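# Stack the four-long blue brick overhanging brick 2

## Task

Seat the blue brick that is four studs long firmly on brick 2, one layer higher, so that one end of it sits on the stud at brick 2's end and the remaining length sticks out over the plate, matching where brick 5 sits in the reference shape. Do not disturb the bricks already on the plate. At the finish, no part of either arm, camera cables included, may be in contact with any brick or other loose object.

## Robot and tools

Robot: two arms, left_arm and right_arm, each ending in a two-finger parallel gripper with a wrist camera (cam_left_wrist and cam_right_wrist, both 896x504). The arm names do not match the image sides. A camera cable resting on something counts as the arm touching it. Any object that leaves the table, or is set down off it, means failure. Loose objects may get a brief push from outside now and then.

Frames: reported hand positions (metres), quaternions (wxyz), velocities and targets are in the scene frame. Its origin is at table-top height, halfway between the two nominal arm bases. +z points up, +x points out across the table, and left_arm is on the +y side. Offsets you send are instead along the current Hand target's own axes. For the gripper, +z runs along the fingers and the fingers open and close along y. end_effector_position is the point between the pads, about 1 cm short of the fingertips. Printed values can be wrong by a few centimetres, more when the arm is stretched out. A BASES line, if present, gives the calibrated base positions.

Row format, used by both execute_actions and move: 14 numbers, each from -1 to 1. The first 7 are left_arm (dx, dy, dz, rx, ry, rz, opening) and the last 7 are right_arm in the same order. All 14 are required even if only one arm moves. dx..rz are offsets, not poses, measured from that arm's Hand target as it was when the action or move began. 1.0 means 0.6 m of translation or 180 degrees of rotation. rx, ry, rz together form a single rotation vector. Opening is absolute: +1 is fully open (0.094 m) and -1 is closed. If you send six zeros, the arm is commanded back to its Hand target. Always send the opening you actually want, because 0 there means half open.

execute_actions(actions, cameras): actions is a list of actions. Each action is a table of up to 15 rows, one row per 1/30 s step. If the table has fewer rows, its last row repeats until the action's 15 steps are done. Every row is measured from the start pose of its action, not from the row before it. Repeating the same offset in a later action therefore moves the arm again. An empty list just returns the current state and images. cameras is a list of names: omitted, null or ["all"] returns all cameras, and [] returns none. Any unknown name makes the call invalid.

move(target, speed, blend, opening_speed, blocking, cameras): drives each gripper in a straight line to the offset target. target is one 14-number row, or a list of up to 15 rows. Every row in the list counts from the same starting Hand targets, and the whole list shares at most 10 s. speed is the path's top speed in m/s, from 0.002 to 2.9 (default 0.25); rotation is capped at twice that value in rad/s. Give one number, or one per target. blend, in m, rounds off corners between listed targets. opening_speed is the finger rate per second on the -1..1 scale, at least 0.2. Use a value near the minimum for gentle closing. blocking=false returns after about 0.5 s while the motion carries on. Moves do not avoid obstacles or the other arm. Grippers lag behind the path and may overshoot the speed. Avoid paths that pass near an arm's own base, because that can flip its shoulder posture. Openings in the first target apply at the start. Openings in later targets apply only after the arms stop there. The result adds a move: line giving the outcome (done, off_target, moving, held, fault) and any limits (paced means the pose was clipped; held means steps were withheld). An arm the line does not name is done, meaning at rest within 10 mm and 2 degrees. Neither done nor off_target tells you whether the arm is touching something.

wait(seconds 0..10, cameras): lets time pass while the last commands are held. stop(cameras): brakes a running move and needs room to do it. zoom_image(camera, region [x0,y0,x1,y1], at most 504x504 px): gives a closer view of the latest image from that camera. show_instructions(): shows the reference pictures. finished_scene(scene): ends the current scene; pass its number. This cannot be undone.

Results: Hand target is the last commanded pose after clipping. Orientation is limited to within 40 degrees of the measured one at each step. The gripper often stops short of the Hand target because of friction or weight, sometimes by a centimetre or more. That alone does not mean contact. To close the gap, send another action, or send the remaining distance as an offset. grip_measured is the measured finger opening on the command scale. Empty fingers read up to about 2.7 mm too wide. Fingers squeezing a hard part read slightly narrower than the part. grip_effort_nm is the gripper motor effort (negative means closing). It never fully returns to zero and is not a finger force. Joint torques include the arm's own weight. Joints 1-3 wrap at ±28 N m. "within noise" on Joint velocities means the arm is still. Tool commands shows each gripper's current command. To keep a gripper unchanged, send that same value again.

Cautions: an arm blocked by something keeps pushing until you command it back past the gripper. Faster motion and targets deeper past the contact press harder. To release a part, command an opening well above grip_measured. Do not drop parts, release them while they are moving, slam, or push very hard. Never let the arms strike or squeeze each other; that can end the scene. Holding loads, stretching an arm out, or pressing toward unreachable poses heats the motors. A MOTOR HOT line appears at 75 °C. At 90 °C the arm folds and goes idle, and at 100 °C it collapses. Joint limits (rad): waist -2.618..3.054, shoulder 0..3.142, elbow 0..3.142 (straight at 2.901), wrist pitch and yaw ±1.571, wrist roll ±2.094.

Each tool is called after ">>>" as name([rows], argument=value, ...), one row to a line, values as JSON.

Reference images:

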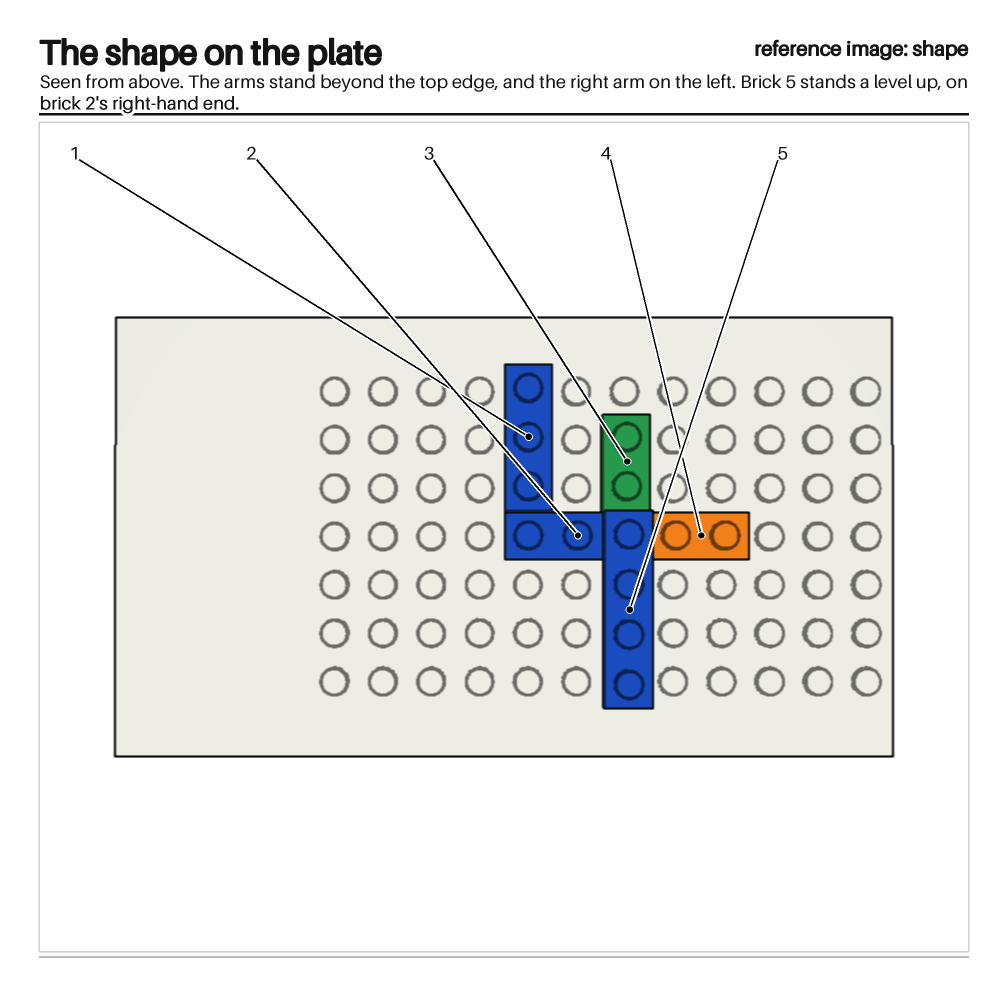

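## Session

>>> wait(seconds=0.1)

Scene clock: 0.10 s.
left_arm: end_effector_position=(+0.2799, +0.1967, +0.1596) grip_measured=+1.000 grip_effort_nm=-0.022 end_effector_quat_wxyz=(+0.595, +0.031, +0.760, -0.260) | right_arm: end_effector_position=(+0.3219, -0.1913, +0.2809) grip_measured=+1.000 grip_effort_nm=-0.002 end_effector_quat_wxyz=(+0.547, +0.054, +0.833, +0.056)
Joint positions: left_arm=[-0.344 0.191 0.07 -0.038 0.114 -0.352 0.094] | right_arm=[0.226 0.735 0.834 -0.514 0.196 0.252 0.094]
Joint velocities: within noise
Joint torques (N m): left_arm=[-0.03 1.78 8.81 2.29 0 -0.04] | right_arm=[0.02 -0.85 9.01 1.95 0.13 0.01]
Motor temperatures (°C): left_arm=[23 24 22 22 21 23 24] | right_arm=[21 21 23 22 23 23 21]
Heat: left arm: 24 °C; right arm: 23 °C.
Hand target: left_arm +0.2794, +0.1969, +0.1620; +0.596, +0.032, +0.759, -0.259 | right_arm +0.3214, -0.1918, +0.2885; +0.555, +0.055, +0.828, +0.058
Tool commands: left_gripper/opening=+1.0 right_gripper/opening=+1.0
wait: 0.10 s; no rest

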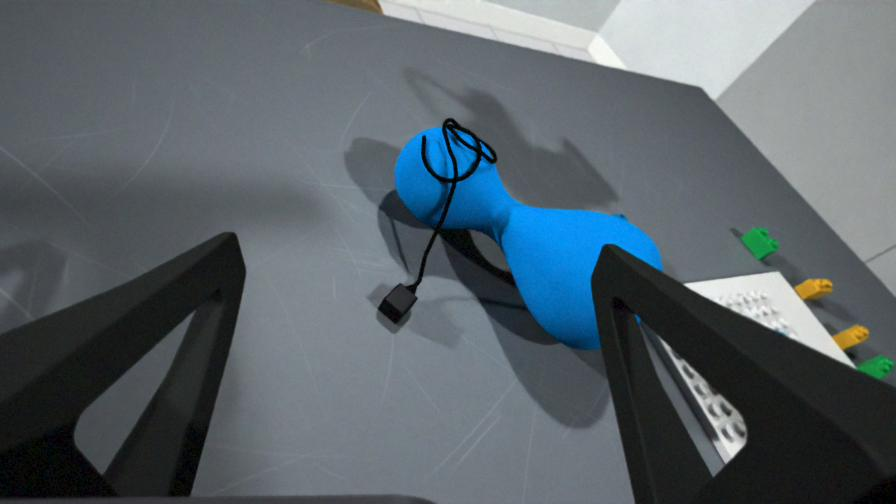

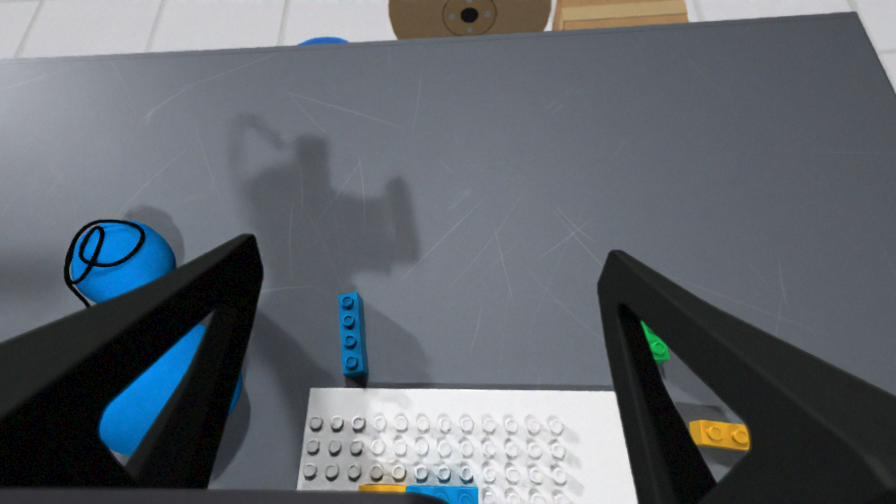

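>>> zoom_image(camera="cam_right_wrist", region=[290, 270, 610, 504])

Scaled by 1.575.

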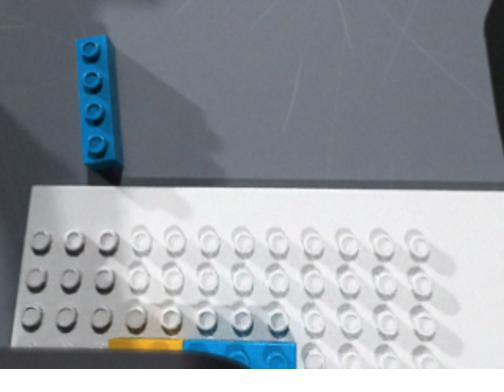

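>>> move([
  [0,0,0,0,0,0,1,0.2503,0.10315,0.15974,0.00514,0.36958,-0.07391,-0.35],
  [0,0,0,0,0,0,1,0.33879,0.08779,0.19992,0.00514,0.36958,-0.07391,-0.35],
], speed=[0.3,0.12], blend=[0.02,0])

>>> zoom_image(camera="cam_right_wrist", region=[340, 0, 560, 300])

Scene clock: 207.57 s.
left_arm: end_effector_position=(+0.2799, +0.1967, +0.1596) grip_measured=+1.000 grip_effort_nm=-0.017 end_effector_quat_wxyz=(+0.595, +0.031, +0.760, -0.260) | right_arm: end_effector_position=(+0.3555, -0.1083, +0.0695) grip_measured=-0.347 grip_effort_nm=-0.149 end_effector_quat_wxyz=(+0.011, -0.066, +0.998, +0.004)
Joint positions: left_arm=[-0.344 0.191 0.07 -0.038 0.114 -0.352 0.094] | right_arm=[0.335 1.839 1.378 -1.086 -0.002 0.227 0.031]
Joint velocities: within noise
Joint torques (N m): left_arm=[-0.05 1.83 8.85 2.32 -0.01 -0.03] | right_arm=[0.38 -8.06 6.04 0.65 -0.08 -0.06]
Motor temperatures (°C): left_arm=[23 24 25 35 21 23 24] | right_arm=[21 21 26 35 23 23 21]
Heat: left arm: 35 °C; right arm: 35 °C.
Hand target: left_arm +0.2794, +0.1969, +0.1620; +0.596, +0.032, +0.759, -0.259 | right_arm +0.3571, -0.1041, +0.0660; +0.014, -0.073, +0.997, +0.011
Off the commanded pose: left_arm 0.002 m, 0 deg | right_arm 0.006 m, 1 deg.
move: done

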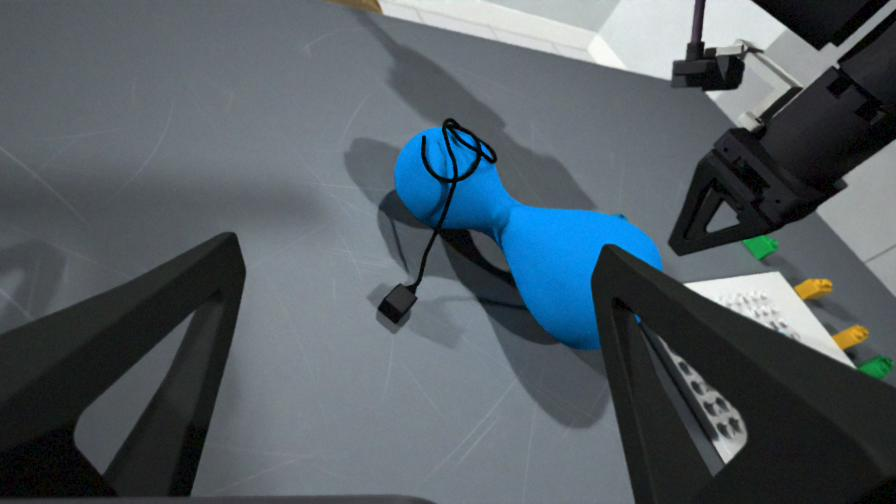

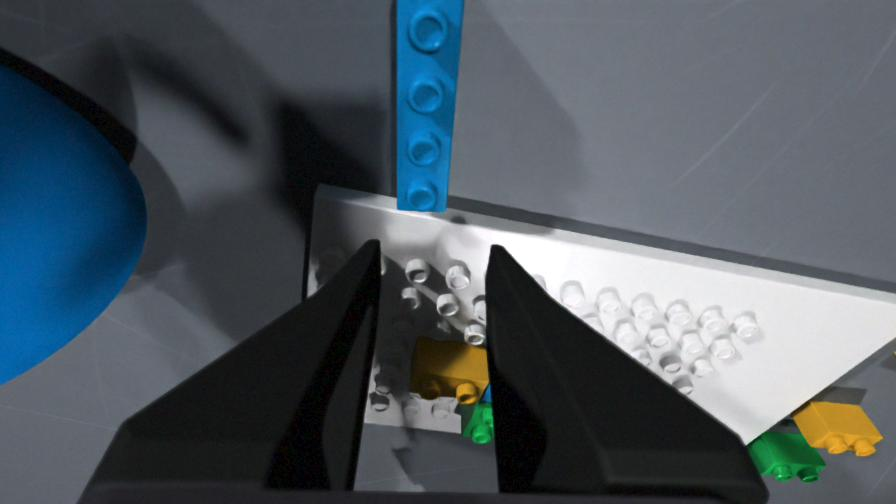

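Scaled by 1.680.

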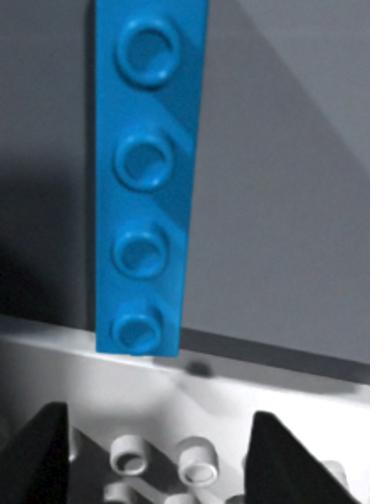

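>>> move([
  [0,0,0,0,0,0,1,-0.00475,0.00723,0.01363,0,0,0,-0.35],
], speed=0.06, cameras=["cam_right_wrist"])

>>> zoom_image(camera="cam_right_wrist", region=[330, 0, 580, 300])

Scene clock: 407.03 s.
left_arm: end_effector_position=(+0.2799, +0.1967, +0.1596) grip_measured=+1.000 grip_effort_nm=-0.007 end_effector_quat_wxyz=(+0.595, +0.031, +0.760, -0.260) | right_arm: end_effector_position=(+0.3595, -0.1035, +0.0641) grip_measured=-0.347 grip_effort_nm=-0.159 end_effector_quat_wxyz=(+0.015, -0.071, +0.997, +0.006)
Joint positions: left_arm=[-0.344 0.191 0.07 -0.038 0.114 -0.352 0.094] | right_arm=[0.343 1.856 1.378 -1.06 -0.002 0.227 0.031]
Joint velocities: within noise
Joint torques (N m): left_arm=[-0.02 1.81 8.85 2.33 -0.01 -0.03] | right_arm=[0.55 -7.77 5.67 0.67 -0.07 0.04]
Motor temperatures (°C): left_arm=[23 24 26 39 21 23 24] | right_arm=[21 24 25 27 23 23 21]
Heat: left arm: 39 °C; right arm: 27 °C.
Hand target: left_arm +0.2794, +0.1969, +0.1620; +0.596, +0.032, +0.759, -0.259 | right_arm +0.3594, -0.0992, +0.0580; +0.013, -0.073, +0.997, +0.011
Off the commanded pose: left_arm 0.002 m, 0 deg | right_arm 0.007 m, 1 deg.
move: done
Images, in order (width x height): cam_right_wrist 896x504.

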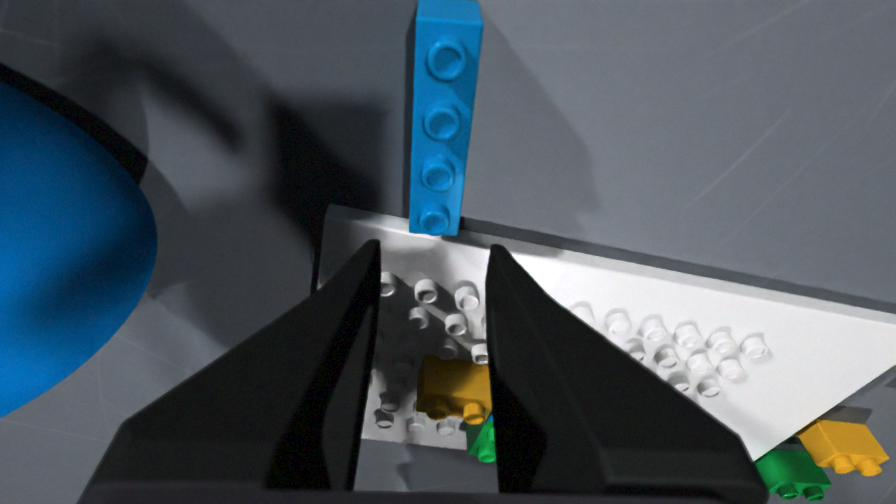

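Scaled by 1.680.

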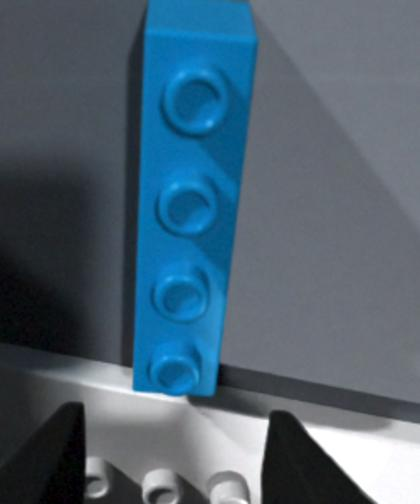

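>>> move([
  [0,0,0,0,0,0,1,0.00522,-0.00099,0.05153,0,0,0,-0.35],
  [0,0,0,0,0,0,1,0.00522,-0.00099,0.05153,0,0,0,-0.85],
], speed=0.06, opening_speed=0.4, cameras=["cam_right_wrist"])

Scene clock: 437.23 s.
left_arm: end_effector_position=(+0.2799, +0.1967, +0.1596) grip_measured=+1.000 grip_effort_nm=-0.007 end_effector_quat_wxyz=(+0.595, +0.031, +0.760, -0.260) | right_arm: end_effector_position=(+0.3575, -0.1043, +0.0322) grip_measured=-0.659 grip_effort_nm=-1.033 end_effector_quat_wxyz=(+0.014, -0.071, +0.997, +0.005)
Joint positions: left_arm=[-0.344 0.191 0.07 -0.038 0.114 -0.352 0.094] | right_arm=[0.343 1.886 1.286 -0.941 -0.002 0.227 0.016]
Joint velocities: within noise
Joint torques (N m): left_arm=[-0.03 1.83 8.85 2.33 -0.01 -0.03] | right_arm=[0.66 -7.92 5.61 0.68 -0.07 0.05]
Motor temperatures (°C): left_arm=[23 24 26 39 21 23 24] | right_arm=[21 24 25 27 23 23 21]
Heat: left arm: 39 °C; right arm: 27 °C.
Hand target: left_arm +0.2794, +0.1969, +0.1620; +0.596, +0.032, +0.759, -0.259 | right_arm +0.3573, -0.0995, +0.0270; +0.014, -0.073, +0.997, +0.011
Off the commanded pose: left_arm 0.002 m, 0 deg | right_arm 0.007 m, 1 deg.
move: done
Images, in order (width x height): cam_right_wrist 896x504.

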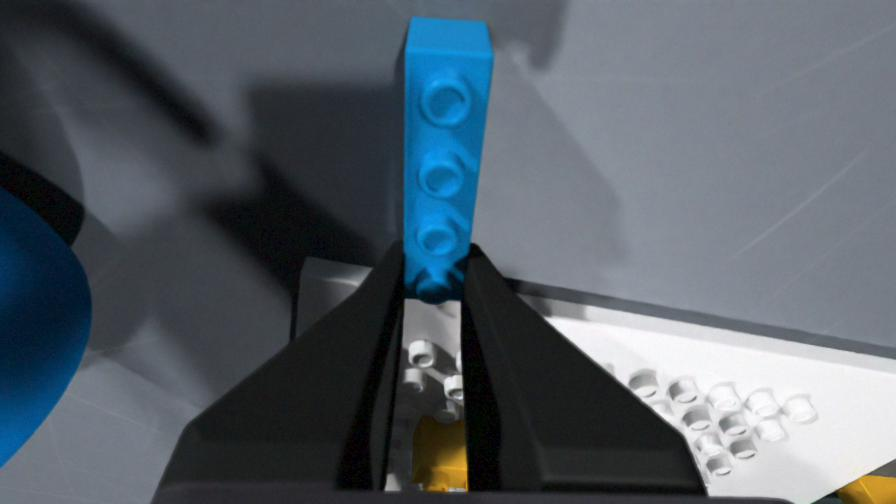

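>>> move([
  [0,0,0,0,0,0,1,-0.00408,0.00275,-0.13825,0,0,0,-0.85],
  [0,0,0,0,0,0,1,0.16115,-0.06972,-0.14457,0.00109,-0.00052,0.04421,-0.85],
  [0,0,0,0,0,0,1,0.16311,-0.07105,-0.07794,0.00109,-0.00052,0.04421,-0.85],
], speed=[0.08,0.12,0.05], blend=[0.02,0.02,0], cameras=["cam_right_wrist"])

>>> zoom_image(camera="cam_right_wrist", region=[380, 180, 680, 360])

Scene clock: 507.27 s.
left_arm: end_effector_position=(+0.2799, +0.1967, +0.1596) grip_measured=+1.000 grip_effort_nm=-0.017 end_effector_quat_wxyz=(+0.595, +0.031, +0.760, -0.260) | right_arm: end_effector_position=(+0.2632, -0.1576, +0.0724) grip_measured=-0.659 grip_effort_nm=-1.033 end_effector_quat_wxyz=(+0.009, -0.011, +1.000, +0.004)
Joint positions: left_arm=[-0.344 0.191 0.07 -0.038 0.114 -0.352 0.094] | right_arm=[0.277 1.452 0.971 -1.071 -0.003 0.28 0.016]
Joint velocities: within noise
Joint torques (N m): left_arm=[-0.02 1.85 8.84 2.32 -0.01 -0.04] | right_arm=[-0.51 -5.05 5.74 0.65 -0.06 0.09]
Motor temperatures (°C): left_arm=[23 24 26 39 21 23 24] | right_arm=[21 24 25 26 23 23 23]
Heat: left arm: 39 °C; right arm: 26 °C.
Hand target: left_arm +0.2794, +0.1969, +0.1620; +0.596, +0.032, +0.759, -0.259 | right_arm +0.2654, -0.1569, +0.0701; +0.014, -0.003, +1.000, +0.010
Off the commanded pose: left_arm 0.002 m, 0 deg | right_arm 0.003 m, 1 deg.
move: done
Images, in order (width x height): cam_right_wrist 896x504.

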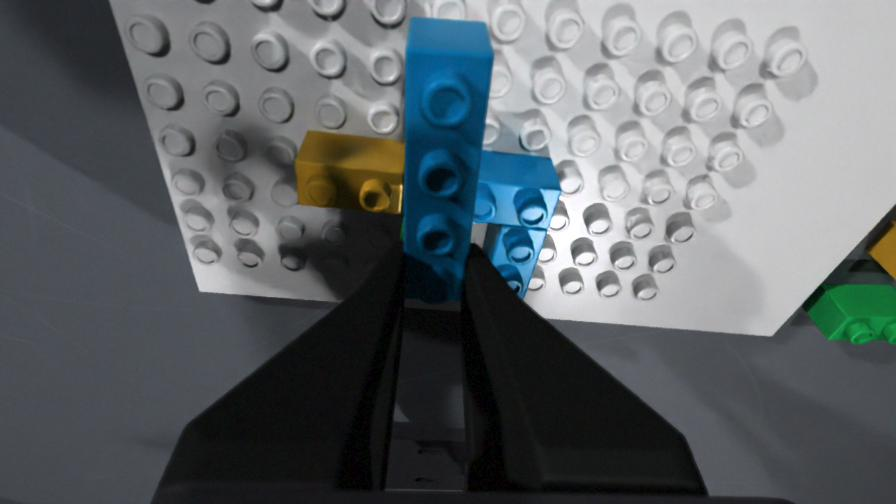

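Scaled by 1.680.

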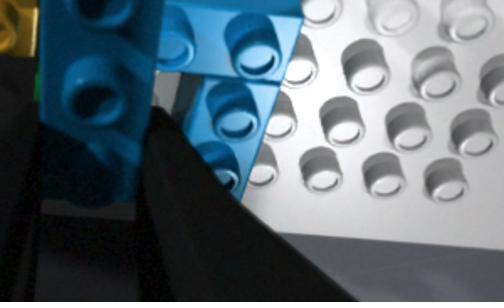

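>>> zoom_image(camera="cam_right_wrist", region=[285, 120, 415, 220])

>>> zoom_image(camera="cam_right_wrist", region=[465, 140, 595, 240])

Scaled by 3.877.

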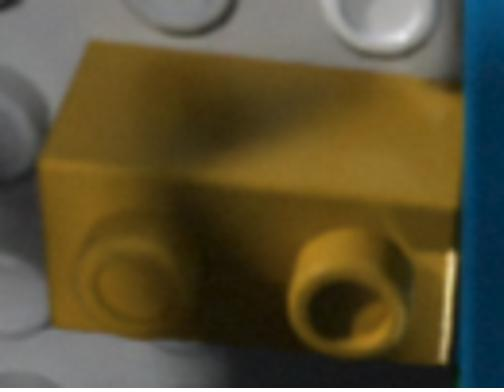

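Scaled by 3.877.

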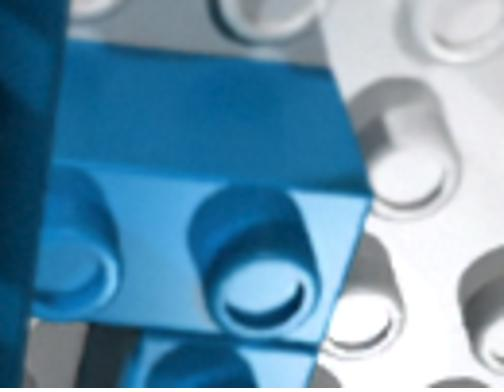

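>>> move([
  [0,0,0,0,0,0,1,-0.00489,0.00595,0.00526,0,0,0.02056,-0.85],
], speed=0.04, cameras=["cam_right_wrist"])

>>> zoom_image(camera="cam_right_wrist", region=[285, 120, 415, 220])

>>> zoom_image(camera="cam_right_wrist", region=[465, 140, 595, 240])

Scene clock: 594.33 s.
left_arm: end_effector_position=(+0.2799, +0.1967, +0.1596) grip_measured=+1.000 grip_effort_nm=-0.012 end_effector_quat_wxyz=(+0.595, +0.031, +0.760, -0.260) | right_arm: end_effector_position=(+0.2662, -0.1566, +0.0700) grip_measured=-0.659 grip_effort_nm=-1.033 end_effector_quat_wxyz=(+0.011, +0.026, +1.000, +0.005)
Joint positions: left_arm=[-0.344 0.191 0.07 -0.038 0.114 -0.352 0.094] | right_arm=[0.277 1.463 0.971 -1.056 -0.003 0.355 0.016]
Joint velocities: within noise
Joint torques (N m): left_arm=[-0.03 1.84 8.84 2.33 -0.01 -0.03] | right_arm=[0.36 -4.48 6.05 0.67 -0.05 0.09]
Motor temperatures (°C): left_arm=[23 24 27 40 21 23 24] | right_arm=[21 23 25 25 23 23 24]
Heat: left arm: 40 °C; right arm: 25 °C.
Hand target: left_arm +0.2794, +0.1969, +0.1620; +0.596, +0.032, +0.759, -0.259 | right_arm +0.2684, -0.1533, +0.0671; +0.013, +0.029, +0.999, +0.011
Off the commanded pose: left_arm 0.002 m, 0 deg | right_arm 0.005 m, 1 deg.
move: done
Images, in order (width x height): cam_right_wrist 896x504.

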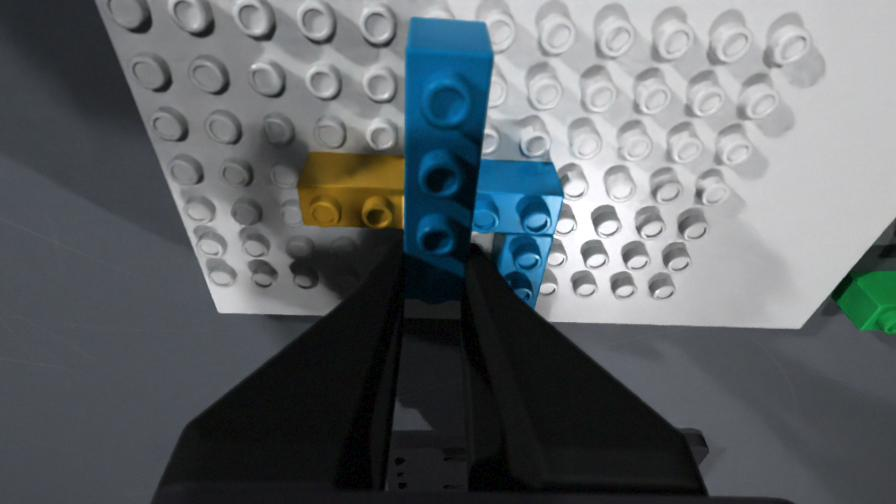

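Scaled by 3.877.

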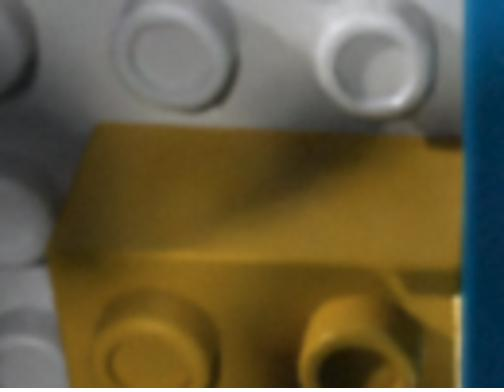

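Scaled by 3.877.

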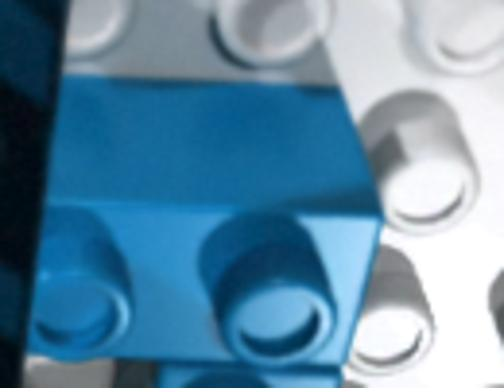

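>>> move([
  [0,0,0,0,0,0,1,0.00095,0.00272,0.01104,0,0,0,-0.85],
], speed=0.04, cameras=["cam_right_wrist"])

>>> zoom_image(camera="cam_right_wrist", region=[285, 120, 415, 220])

>>> zoom_image(camera="cam_right_wrist", region=[465, 140, 595, 240])

Scene clock: 627.40 s.
left_arm: end_effector_position=(+0.2799, +0.1967, +0.1596) grip_measured=+1.000 grip_effort_nm=-0.012 end_effector_quat_wxyz=(+0.595, +0.031, +0.760, -0.260) | right_arm: end_effector_position=(+0.2672, -0.1551, +0.0643) grip_measured=-0.659 grip_effort_nm=-1.033 end_effector_quat_wxyz=(+0.012, +0.028, +1.000, +0.006)
Joint positions: left_arm=[-0.344 0.191 0.07 -0.038 0.114 -0.352 0.094] | right_arm=[0.282 1.471 0.956 -1.028 -0.003 0.363 0.016]
Joint velocities: within noise
Joint torques (N m): left_arm=[-0.02 1.84 8.85 2.33 -0.01 -0.04] | right_arm=[0.57 -4.55 5.7 0.7 -0.05 0.11]
Motor temperatures (°C): left_arm=[23 24 27 40 21 23 24] | right_arm=[21 23 25 25 23 23 24]
Heat: left arm: 40 °C; right arm: 25 °C.
Hand target: left_arm +0.2794, +0.1969, +0.1620; +0.596, +0.032, +0.759, -0.259 | right_arm +0.2682, -0.1515, +0.0605; +0.013, +0.029, +0.999, +0.011
Off the commanded pose: left_arm 0.002 m, 0 deg | right_arm 0.005 m, 1 deg.
move: done
Images, in order (width x height): cam_right_wrist 896x504.

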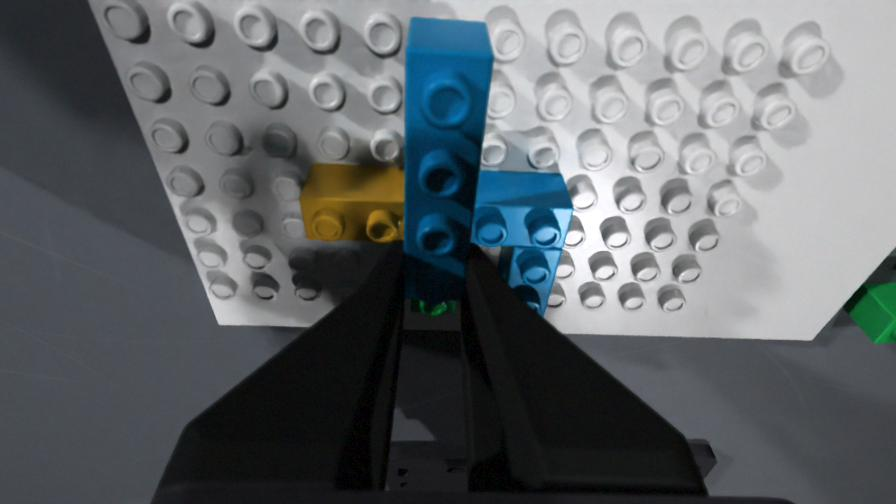

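Scaled by 3.877.

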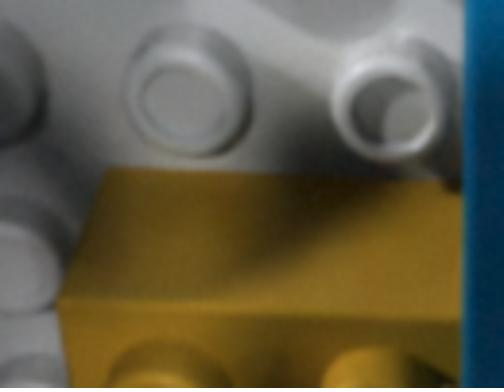

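Scaled by 3.877.

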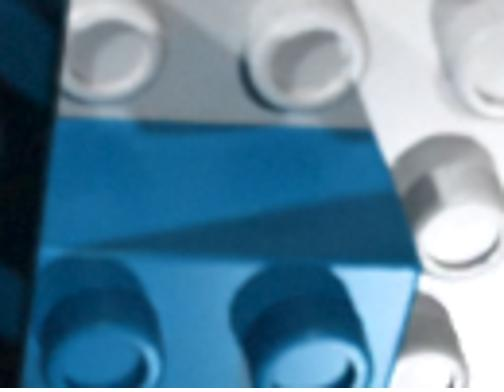

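>>> move([
  [0,0,0,0,0,0,1,0.00118,-0.00653,-0.04187,0,0,0,-0.85],
  [0,0,0,0,0,0,1,0.00226,-0.00749,0.00061,0,0,0,-0.85],
], speed=0.06, cameras=["cam_right_wrist"])

>>> zoom_image(camera="cam_right_wrist", region=[285, 120, 415, 220])

>>> zoom_image(camera="cam_right_wrist", region=[465, 140, 595, 240])

Scene clock: 695.20 s.
left_arm: end_effector_position=(+0.2799, +0.1967, +0.1596) grip_measured=+1.000 grip_effort_nm=-0.012 end_effector_quat_wxyz=(+0.595, +0.031, +0.760, -0.260) | right_arm: end_effector_position=(+0.2640, -0.1561, +0.0622) grip_measured=-0.659 grip_effort_nm=-1.028 end_effector_quat_wxyz=(+0.009, +0.028, +1.000, +0.005)
Joint positions: left_arm=[-0.344 0.191 0.07 -0.038 0.114 -0.352 0.094] | right_arm=[0.282 1.468 0.943 -1.027 -0.003 0.363 0.016]
Joint velocities: within noise
Joint torques (N m): left_arm=[-0.05 1.84 8.84 2.32 -0.01 -0.04] | right_arm=[-0.68 -5.09 5.74 0.66 -0.05 -0.05]
Motor temperatures (°C): left_arm=[23 24 27 40 21 23 24] | right_arm=[21 23 25 24 23 23 24]
Heat: left arm: 40 °C; right arm: 25 °C.
Hand target: left_arm +0.2794, +0.1969, +0.1620; +0.596, +0.032, +0.759, -0.259 | right_arm +0.2666, -0.1559, +0.0600; +0.013, +0.029, +0.999, +0.011
Off the commanded pose: left_arm 0.002 m, 0 deg | right_arm 0.003 m, 1 deg.
move: done
Images, in order (width x height): cam_right_wrist 896x504.

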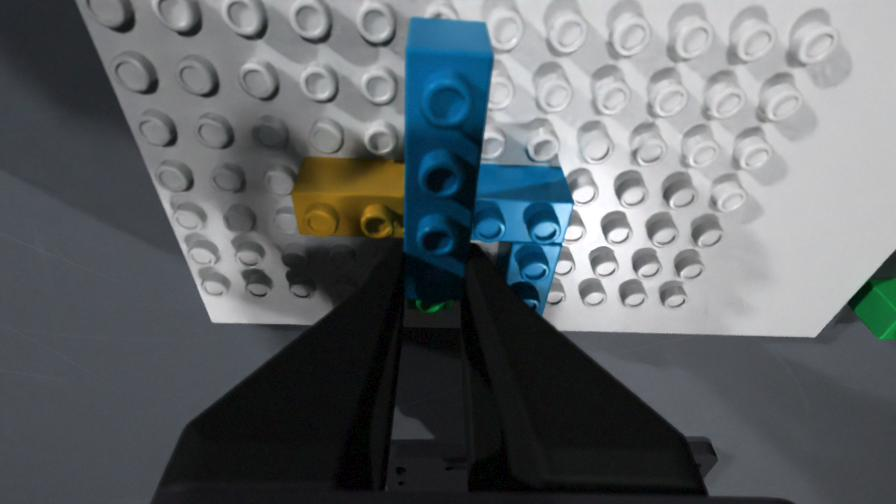

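Scaled by 3.877.

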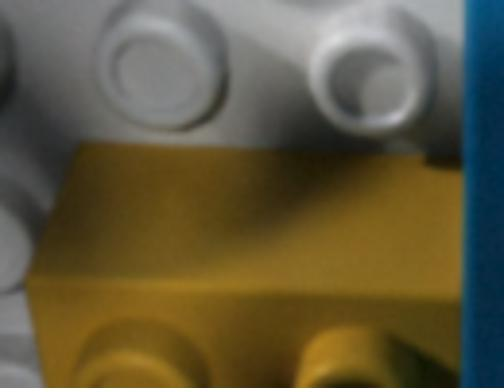

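Scaled by 3.877.

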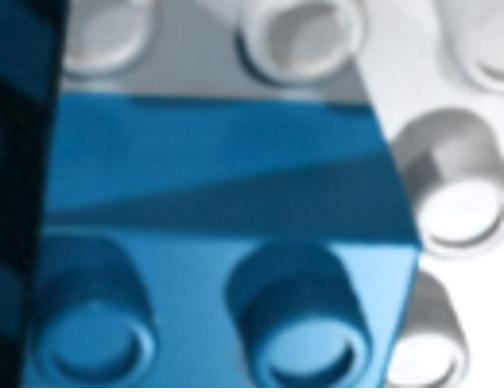

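>>> move([
  [0,0,0,0,0,0,1,-0.00372,0.0011,-0.04157,0,0,0,-0.85],
  [0,0,0,0,0,0,1,-0.0027,0.00019,-0.0016,0,0,0,-0.85],
], speed=0.06, cameras=["cam_right_wrist"])

>>> zoom_image(camera="cam_right_wrist", region=[285, 120, 415, 220])

>>> zoom_image(camera="cam_right_wrist", region=[465, 140, 595, 240])

Scene clock: 748.97 s.
left_arm: end_effector_position=(+0.2799, +0.1967, +0.1596) grip_measured=+1.000 grip_effort_nm=-0.017 end_effector_quat_wxyz=(+0.595, +0.031, +0.760, -0.260) | right_arm: end_effector_position=(+0.2658, -0.1564, +0.0641) grip_measured=-0.659 grip_effort_nm=-1.038 end_effector_quat_wxyz=(+0.011, +0.029, +1.000, +0.005)
Joint positions: left_arm=[-0.344 0.191 0.07 -0.038 0.114 -0.352 0.094] | right_arm=[0.279 1.468 0.951 -1.031 -0.003 0.362 0.016]
Joint velocities: within noise
Joint torques (N m): left_arm=[-0.03 1.84 8.87 2.33 0 -0.03] | right_arm=[-0.55 -4.71 5.75 0.69 -0.05 -0.06]
Motor temperatures (°C): left_arm=[23 24 27 40 21 23 24] | right_arm=[21 23 25 24 23 23 25]
Heat: left arm: 40 °C; right arm: 25 °C.
Hand target: left_arm +0.2794, +0.1969, +0.1620; +0.596, +0.032, +0.759, -0.259 | right_arm +0.2681, -0.1559, +0.0610; +0.013, +0.029, +0.999, +0.011
Off the commanded pose: left_arm 0.002 m, 0 deg | right_arm 0.004 m, 1 deg.
move: done
Images, in order (width x height): cam_right_wrist 896x504.

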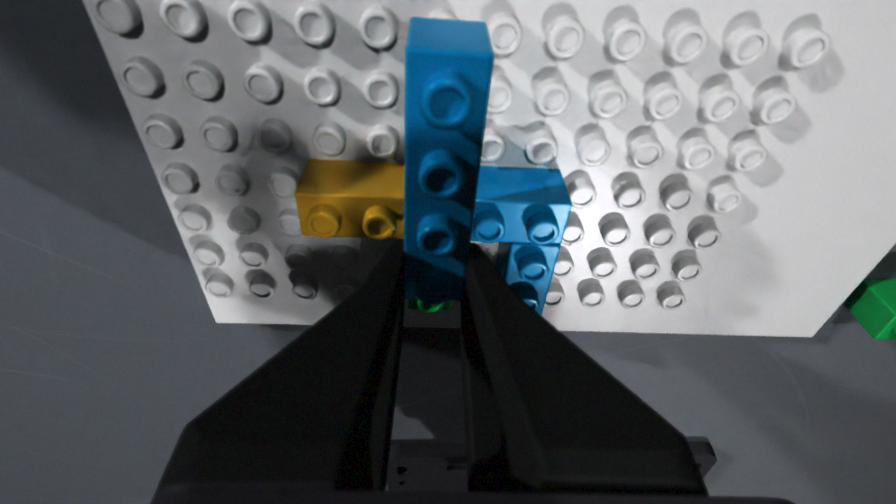

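Scaled by 3.877.

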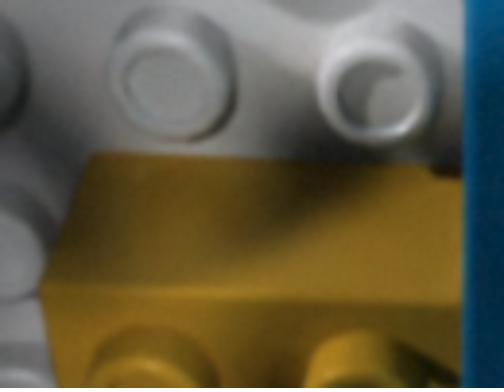

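Scaled by 3.877.

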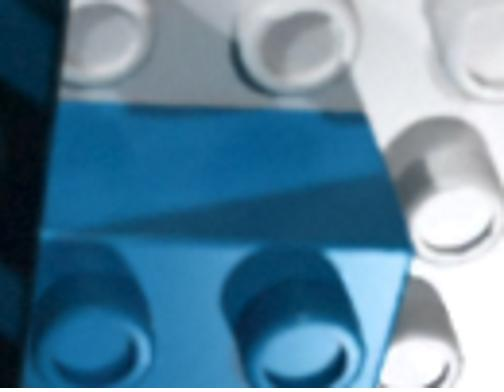

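>>> move([
  [0,0,0,0,0,0,1,0.00074,-0.00066,0.02915,0,0,0,-0.85],
], speed=0.02, cameras=["cam_right_wrist"])

>>> zoom_image(camera="cam_right_wrist", region=[285, 120, 415, 220])

>>> zoom_image(camera="cam_right_wrist", region=[465, 140, 595, 240])

Scene clock: 767.90 s.
left_arm: end_effector_position=(+0.2799, +0.1967, +0.1596) grip_measured=+1.000 grip_effort_nm=-0.007 end_effector_quat_wxyz=(+0.595, +0.031, +0.760, -0.260) | right_arm: end_effector_position=(+0.2644, -0.1562, +0.0559) grip_measured=-0.659 grip_effort_nm=-1.033 end_effector_quat_wxyz=(+0.009, +0.029, +1.000, +0.006)
Joint positions: left_arm=[-0.344 0.191 0.07 -0.038 0.114 -0.352 0.094] | right_arm=[0.279 1.475 0.924 -0.999 -0.006 0.362 0.016]
Joint velocities: within noise
Joint torques (N m): left_arm=[-0.03 1.84 8.85 2.33 -0.01 -0.04] | right_arm=[-0.55 -3.51 3.6 1.05 -0.01 -0.06]
Motor temperatures (°C): left_arm=[23 24 27 40 21 23 24] | right_arm=[21 23 25 24 23 23 25]
Heat: left arm: 40 °C; right arm: 25 °C.
Hand target: left_arm +0.2794, +0.1969, +0.1620; +0.596, +0.032, +0.759, -0.259 | right_arm +0.2681, -0.1559, +0.0435; +0.013, +0.029, +0.999, +0.010
Off the commanded pose: left_arm 0.002 m, 0 deg | right_arm 0.013 m, 1 deg.
move: off_target (right_arm)
Images, in order (width x height): cam_right_wrist 896x504.

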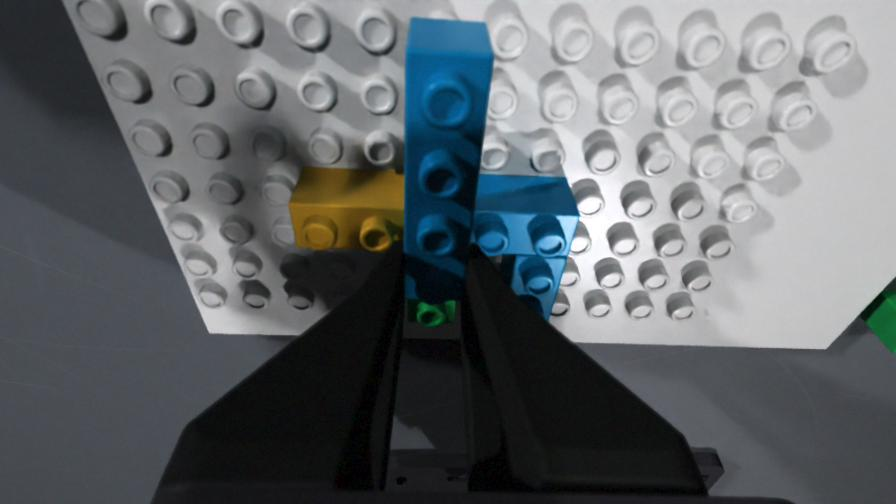

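Scaled by 3.877.

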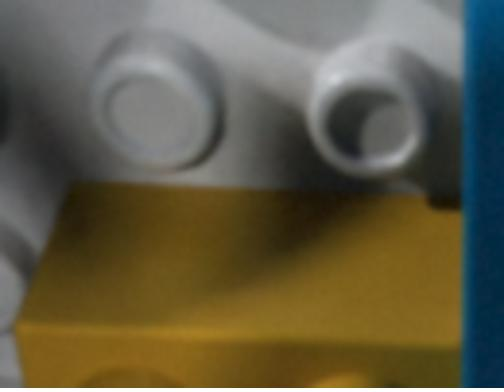

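Scaled by 3.877.

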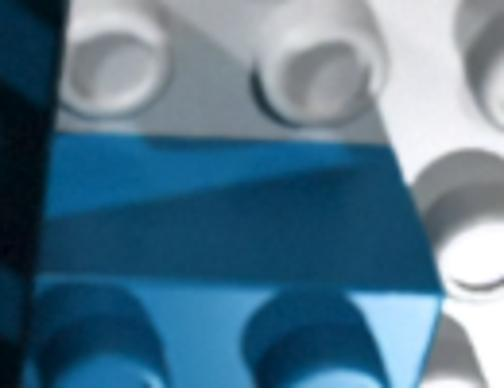

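>>> move([
  [0,0,0,0,0,0,1,0.00106,-0.00095,0.04164,0,0,0,-0.85],
], speed=0.02, cameras=["cam_right_wrist"])

>>> zoom_image(camera="cam_right_wrist", region=[340, 150, 560, 320])

Scene clock: 791.73 s.
left_arm: end_effector_position=(+0.2799, +0.1967, +0.1596) grip_measured=+1.000 grip_effort_nm=-0.012 end_effector_quat_wxyz=(+0.595, +0.031, +0.760, -0.260) | right_arm: end_effector_position=(+0.2631, -0.1566, +0.0534) grip_measured=-0.659 grip_effort_nm=-1.033 end_effector_quat_wxyz=(+0.016, +0.029, +0.999, +0.009)
Joint positions: left_arm=[-0.344 0.191 0.07 -0.038 0.114 -0.352 0.094] | right_arm=[0.279 1.458 0.898 -0.975 -0.006 0.362 0.016]
Joint velocities: within noise
Joint torques (N m): left_arm=[-0.03 1.84 8.85 2.33 -0.01 -0.03] | right_arm=[-0.54 0.29 -0.14 1.7 -0.01 -0.06]
Motor temperatures (°C): left_arm=[23 24 27 40 21 23 24] | right_arm=[21 23 24 25 23 23 25]
Heat: left arm: 40 °C; right arm: 25 °C.
Hand target: left_arm +0.2794, +0.1969, +0.1620; +0.596, +0.032, +0.759, -0.259 | right_arm +0.2681, -0.1559, +0.0185; +0.013, +0.029, +0.999, +0.010
Off the commanded pose: left_arm 0.002 m, 0 deg | right_arm 0.035 m, 0 deg.
move: off_target (right_arm)
Images, in order (width x height): cam_right_wrist 896x504.

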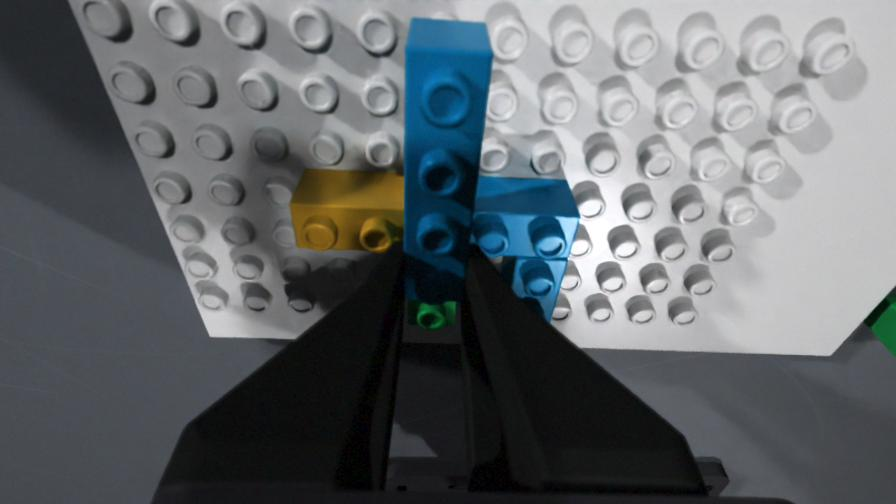

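Scaled by 2.291.

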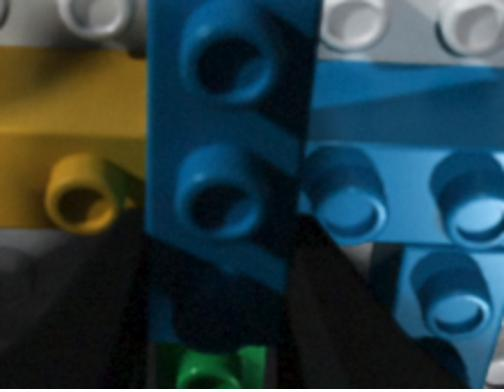

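>>> move([
  [0,0,0,0,0,0,1,0.00023,0.00133,-0.06334,0,0,0,-0.85],
  [0,0,0,0,0,0,1,0.00023,0.00133,-0.06334,0,0,0,-0.5],
], speed=0.04, opening_speed=0.25, cameras=["cam_right_wrist"])

>>> zoom_image(camera="cam_right_wrist", region=[340, 0, 560, 320])

Scene clock: 848.73 s.
left_arm: end_effector_position=(+0.2799, +0.1967, +0.1596) grip_measured=+1.000 grip_effort_nm=-0.012 end_effector_quat_wxyz=(+0.595, +0.031, +0.760, -0.260) | right_arm: end_effector_position=(+0.2636, -0.1564, +0.0541) grip_measured=-0.503 grip_effort_nm=0.149 end_effector_quat_wxyz=(+0.012, +0.029, +0.999, +0.008)
Joint positions: left_arm=[-0.344 0.191 0.07 -0.038 0.114 -0.352 0.094] | right_arm=[0.279 1.467 0.91 -0.985 -0.006 0.362 0.023]
Joint velocities: within noise
Joint torques (N m): left_arm=[-0.03 1.85 8.85 2.34 -0.01 -0.04] | right_arm=[-0.44 -4.46 7.84 0.44 -0.01 -0.04]
Motor temperatures (°C): left_arm=[23 24 27 40 21 23 24] | right_arm=[21 22 24 28 23 23 25]
Heat: left arm: 40 °C; right arm: 28 °C.
Hand target: left_arm +0.2794, +0.1969, +0.1620; +0.596, +0.032, +0.759, -0.259 | right_arm +0.2671, -0.1559, +0.0565; +0.013, +0.029, +0.999, +0.010
Off the commanded pose: left_arm 0.002 m, 0 deg | right_arm 0.004 m, 0 deg.
move: done
Images, in order (width x height): cam_right_wrist 896x504.

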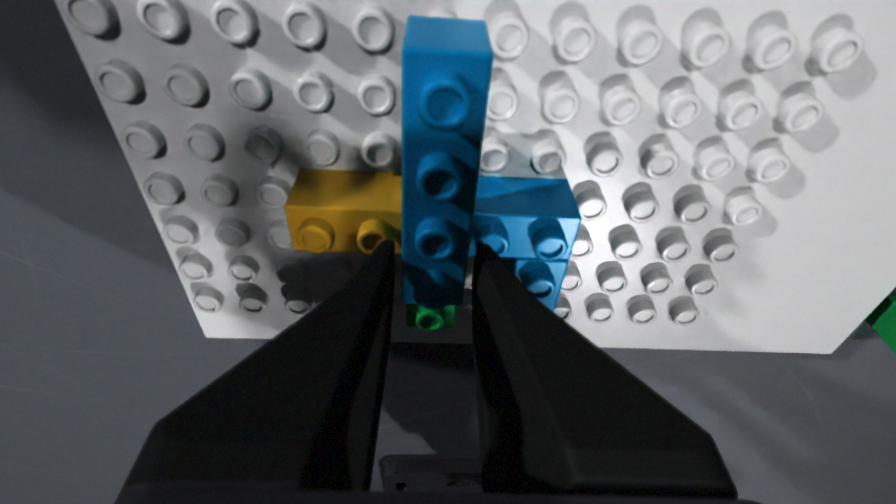

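Scaled by 1.575.

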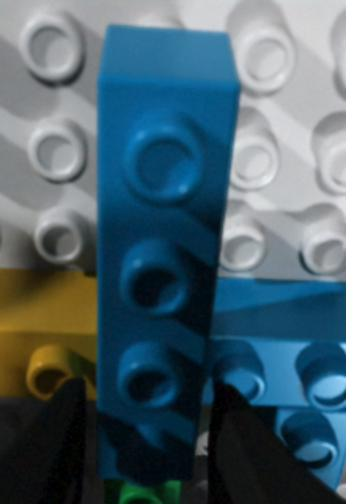

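>>> move([
  [0,0,0,0,0,0,1,0.0008,0.00208,-0.10003,0,0,0,-0.5],
  [0,0,0,0,0,0,1,-0.00194,0.00454,-0.2083,0,0,0,-0.5],
], speed=[0.04,0.1], cameras=["cam_left_wrist","cam_right_wrist"])

>>> zoom_image(camera="cam_right_wrist", region=[300, 60, 620, 340])

Scene clock: 862.50 s.
left_arm: end_effector_position=(+0.2799, +0.1967, +0.1596) grip_measured=+1.000 grip_effort_nm=-0.007 end_effector_quat_wxyz=(+0.595, +0.031, +0.760, -0.260) | right_arm: end_effector_position=(+0.2633, -0.1565, +0.1728) grip_measured=-0.503 grip_effort_nm=0.149 end_effector_quat_wxyz=(+0.005, +0.029, +1.000, +0.005)
Joint positions: left_arm=[-0.344 0.191 0.07 -0.038 0.114 -0.352 0.094] | right_arm=[0.279 1.444 1.366 -1.479 -0.006 0.362 0.023]
Joint velocities: within noise
Joint torques (N m): left_arm=[-0.02 1.84 8.84 2.33 -0.01 -0.04] | right_arm=[-0.18 -5.52 9.35 0.32 -0.01 -0.01]
Motor temperatures (°C): left_arm=[23 24 27 40 21 23 24] | right_arm=[21 23 25 27 23 23 24]
Heat: left arm: 40 °C; right arm: 27 °C.
Hand target: left_arm +0.2794, +0.1969, +0.1620; +0.596, +0.032, +0.759, -0.259 | right_arm +0.2650, -0.1558, +0.1815; +0.014, +0.029, +0.999, +0.010
Off the commanded pose: left_arm 0.002 m, 0 deg | right_arm 0.009 m, 1 deg.
move: done

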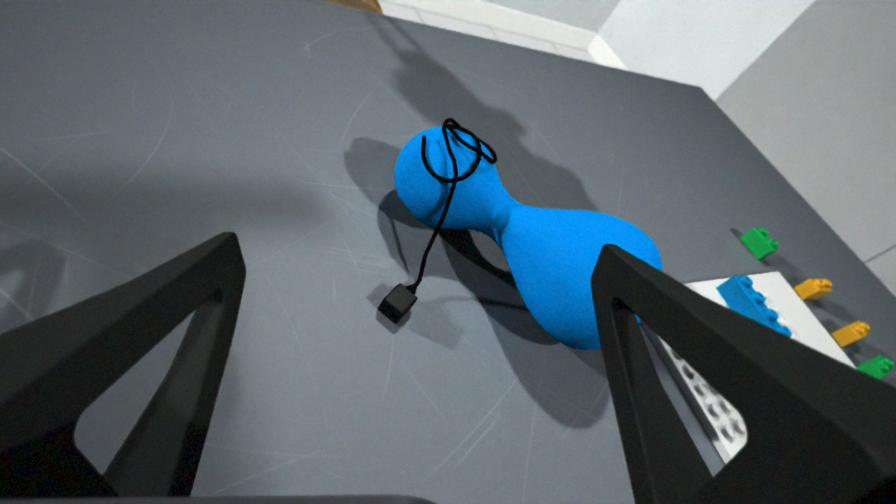

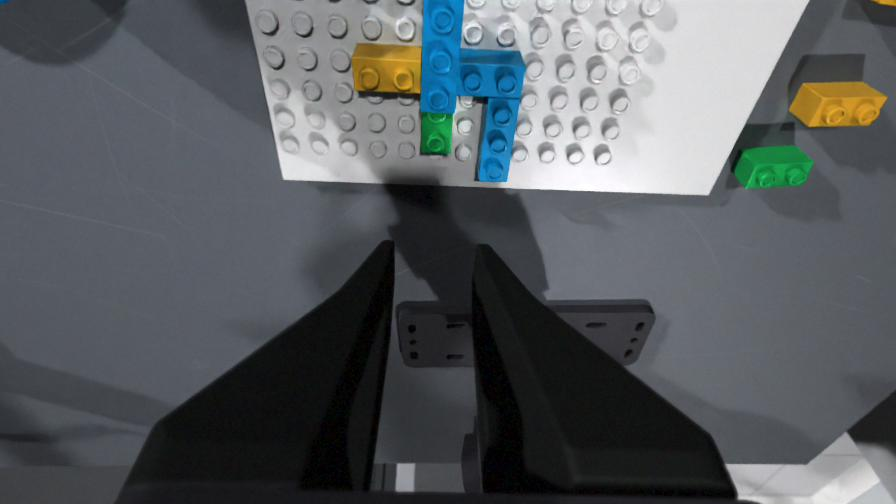

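Scaled by 1.575.

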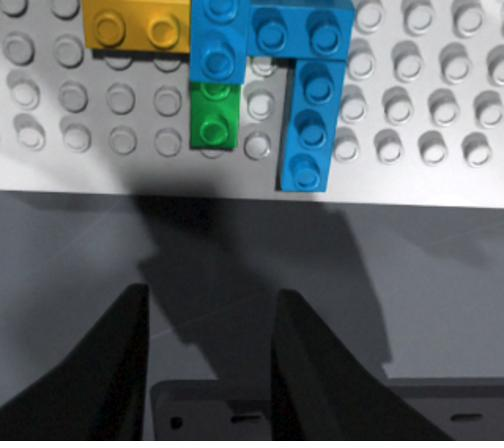

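>>> zoom_image(camera="cam_right_wrist", region=[345, 0, 535, 190])

>>> zoom_image(camera="cam_left_wrist", region=[640, 220, 896, 476])

Scaled by 2.653.

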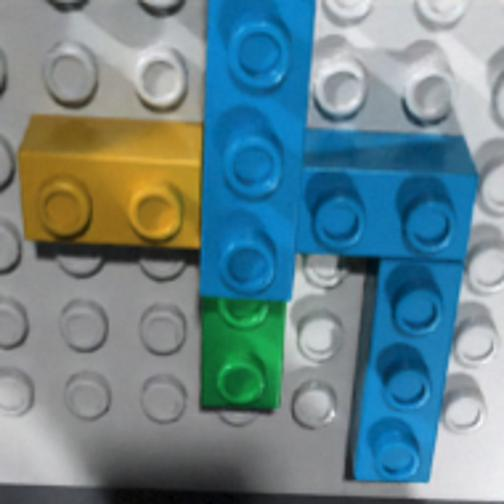

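Scaled by 1.969.

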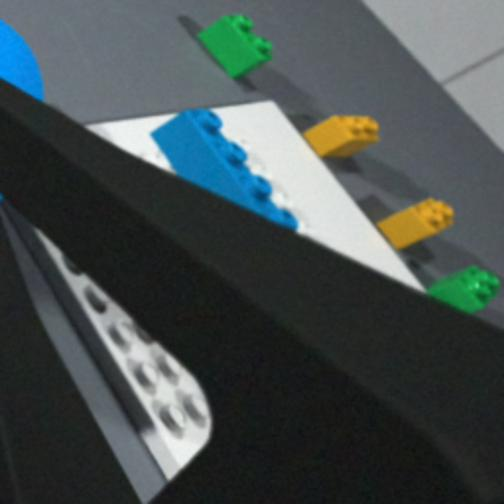

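>>> finished_scene(scene=3)

The scene is finished: the task was done.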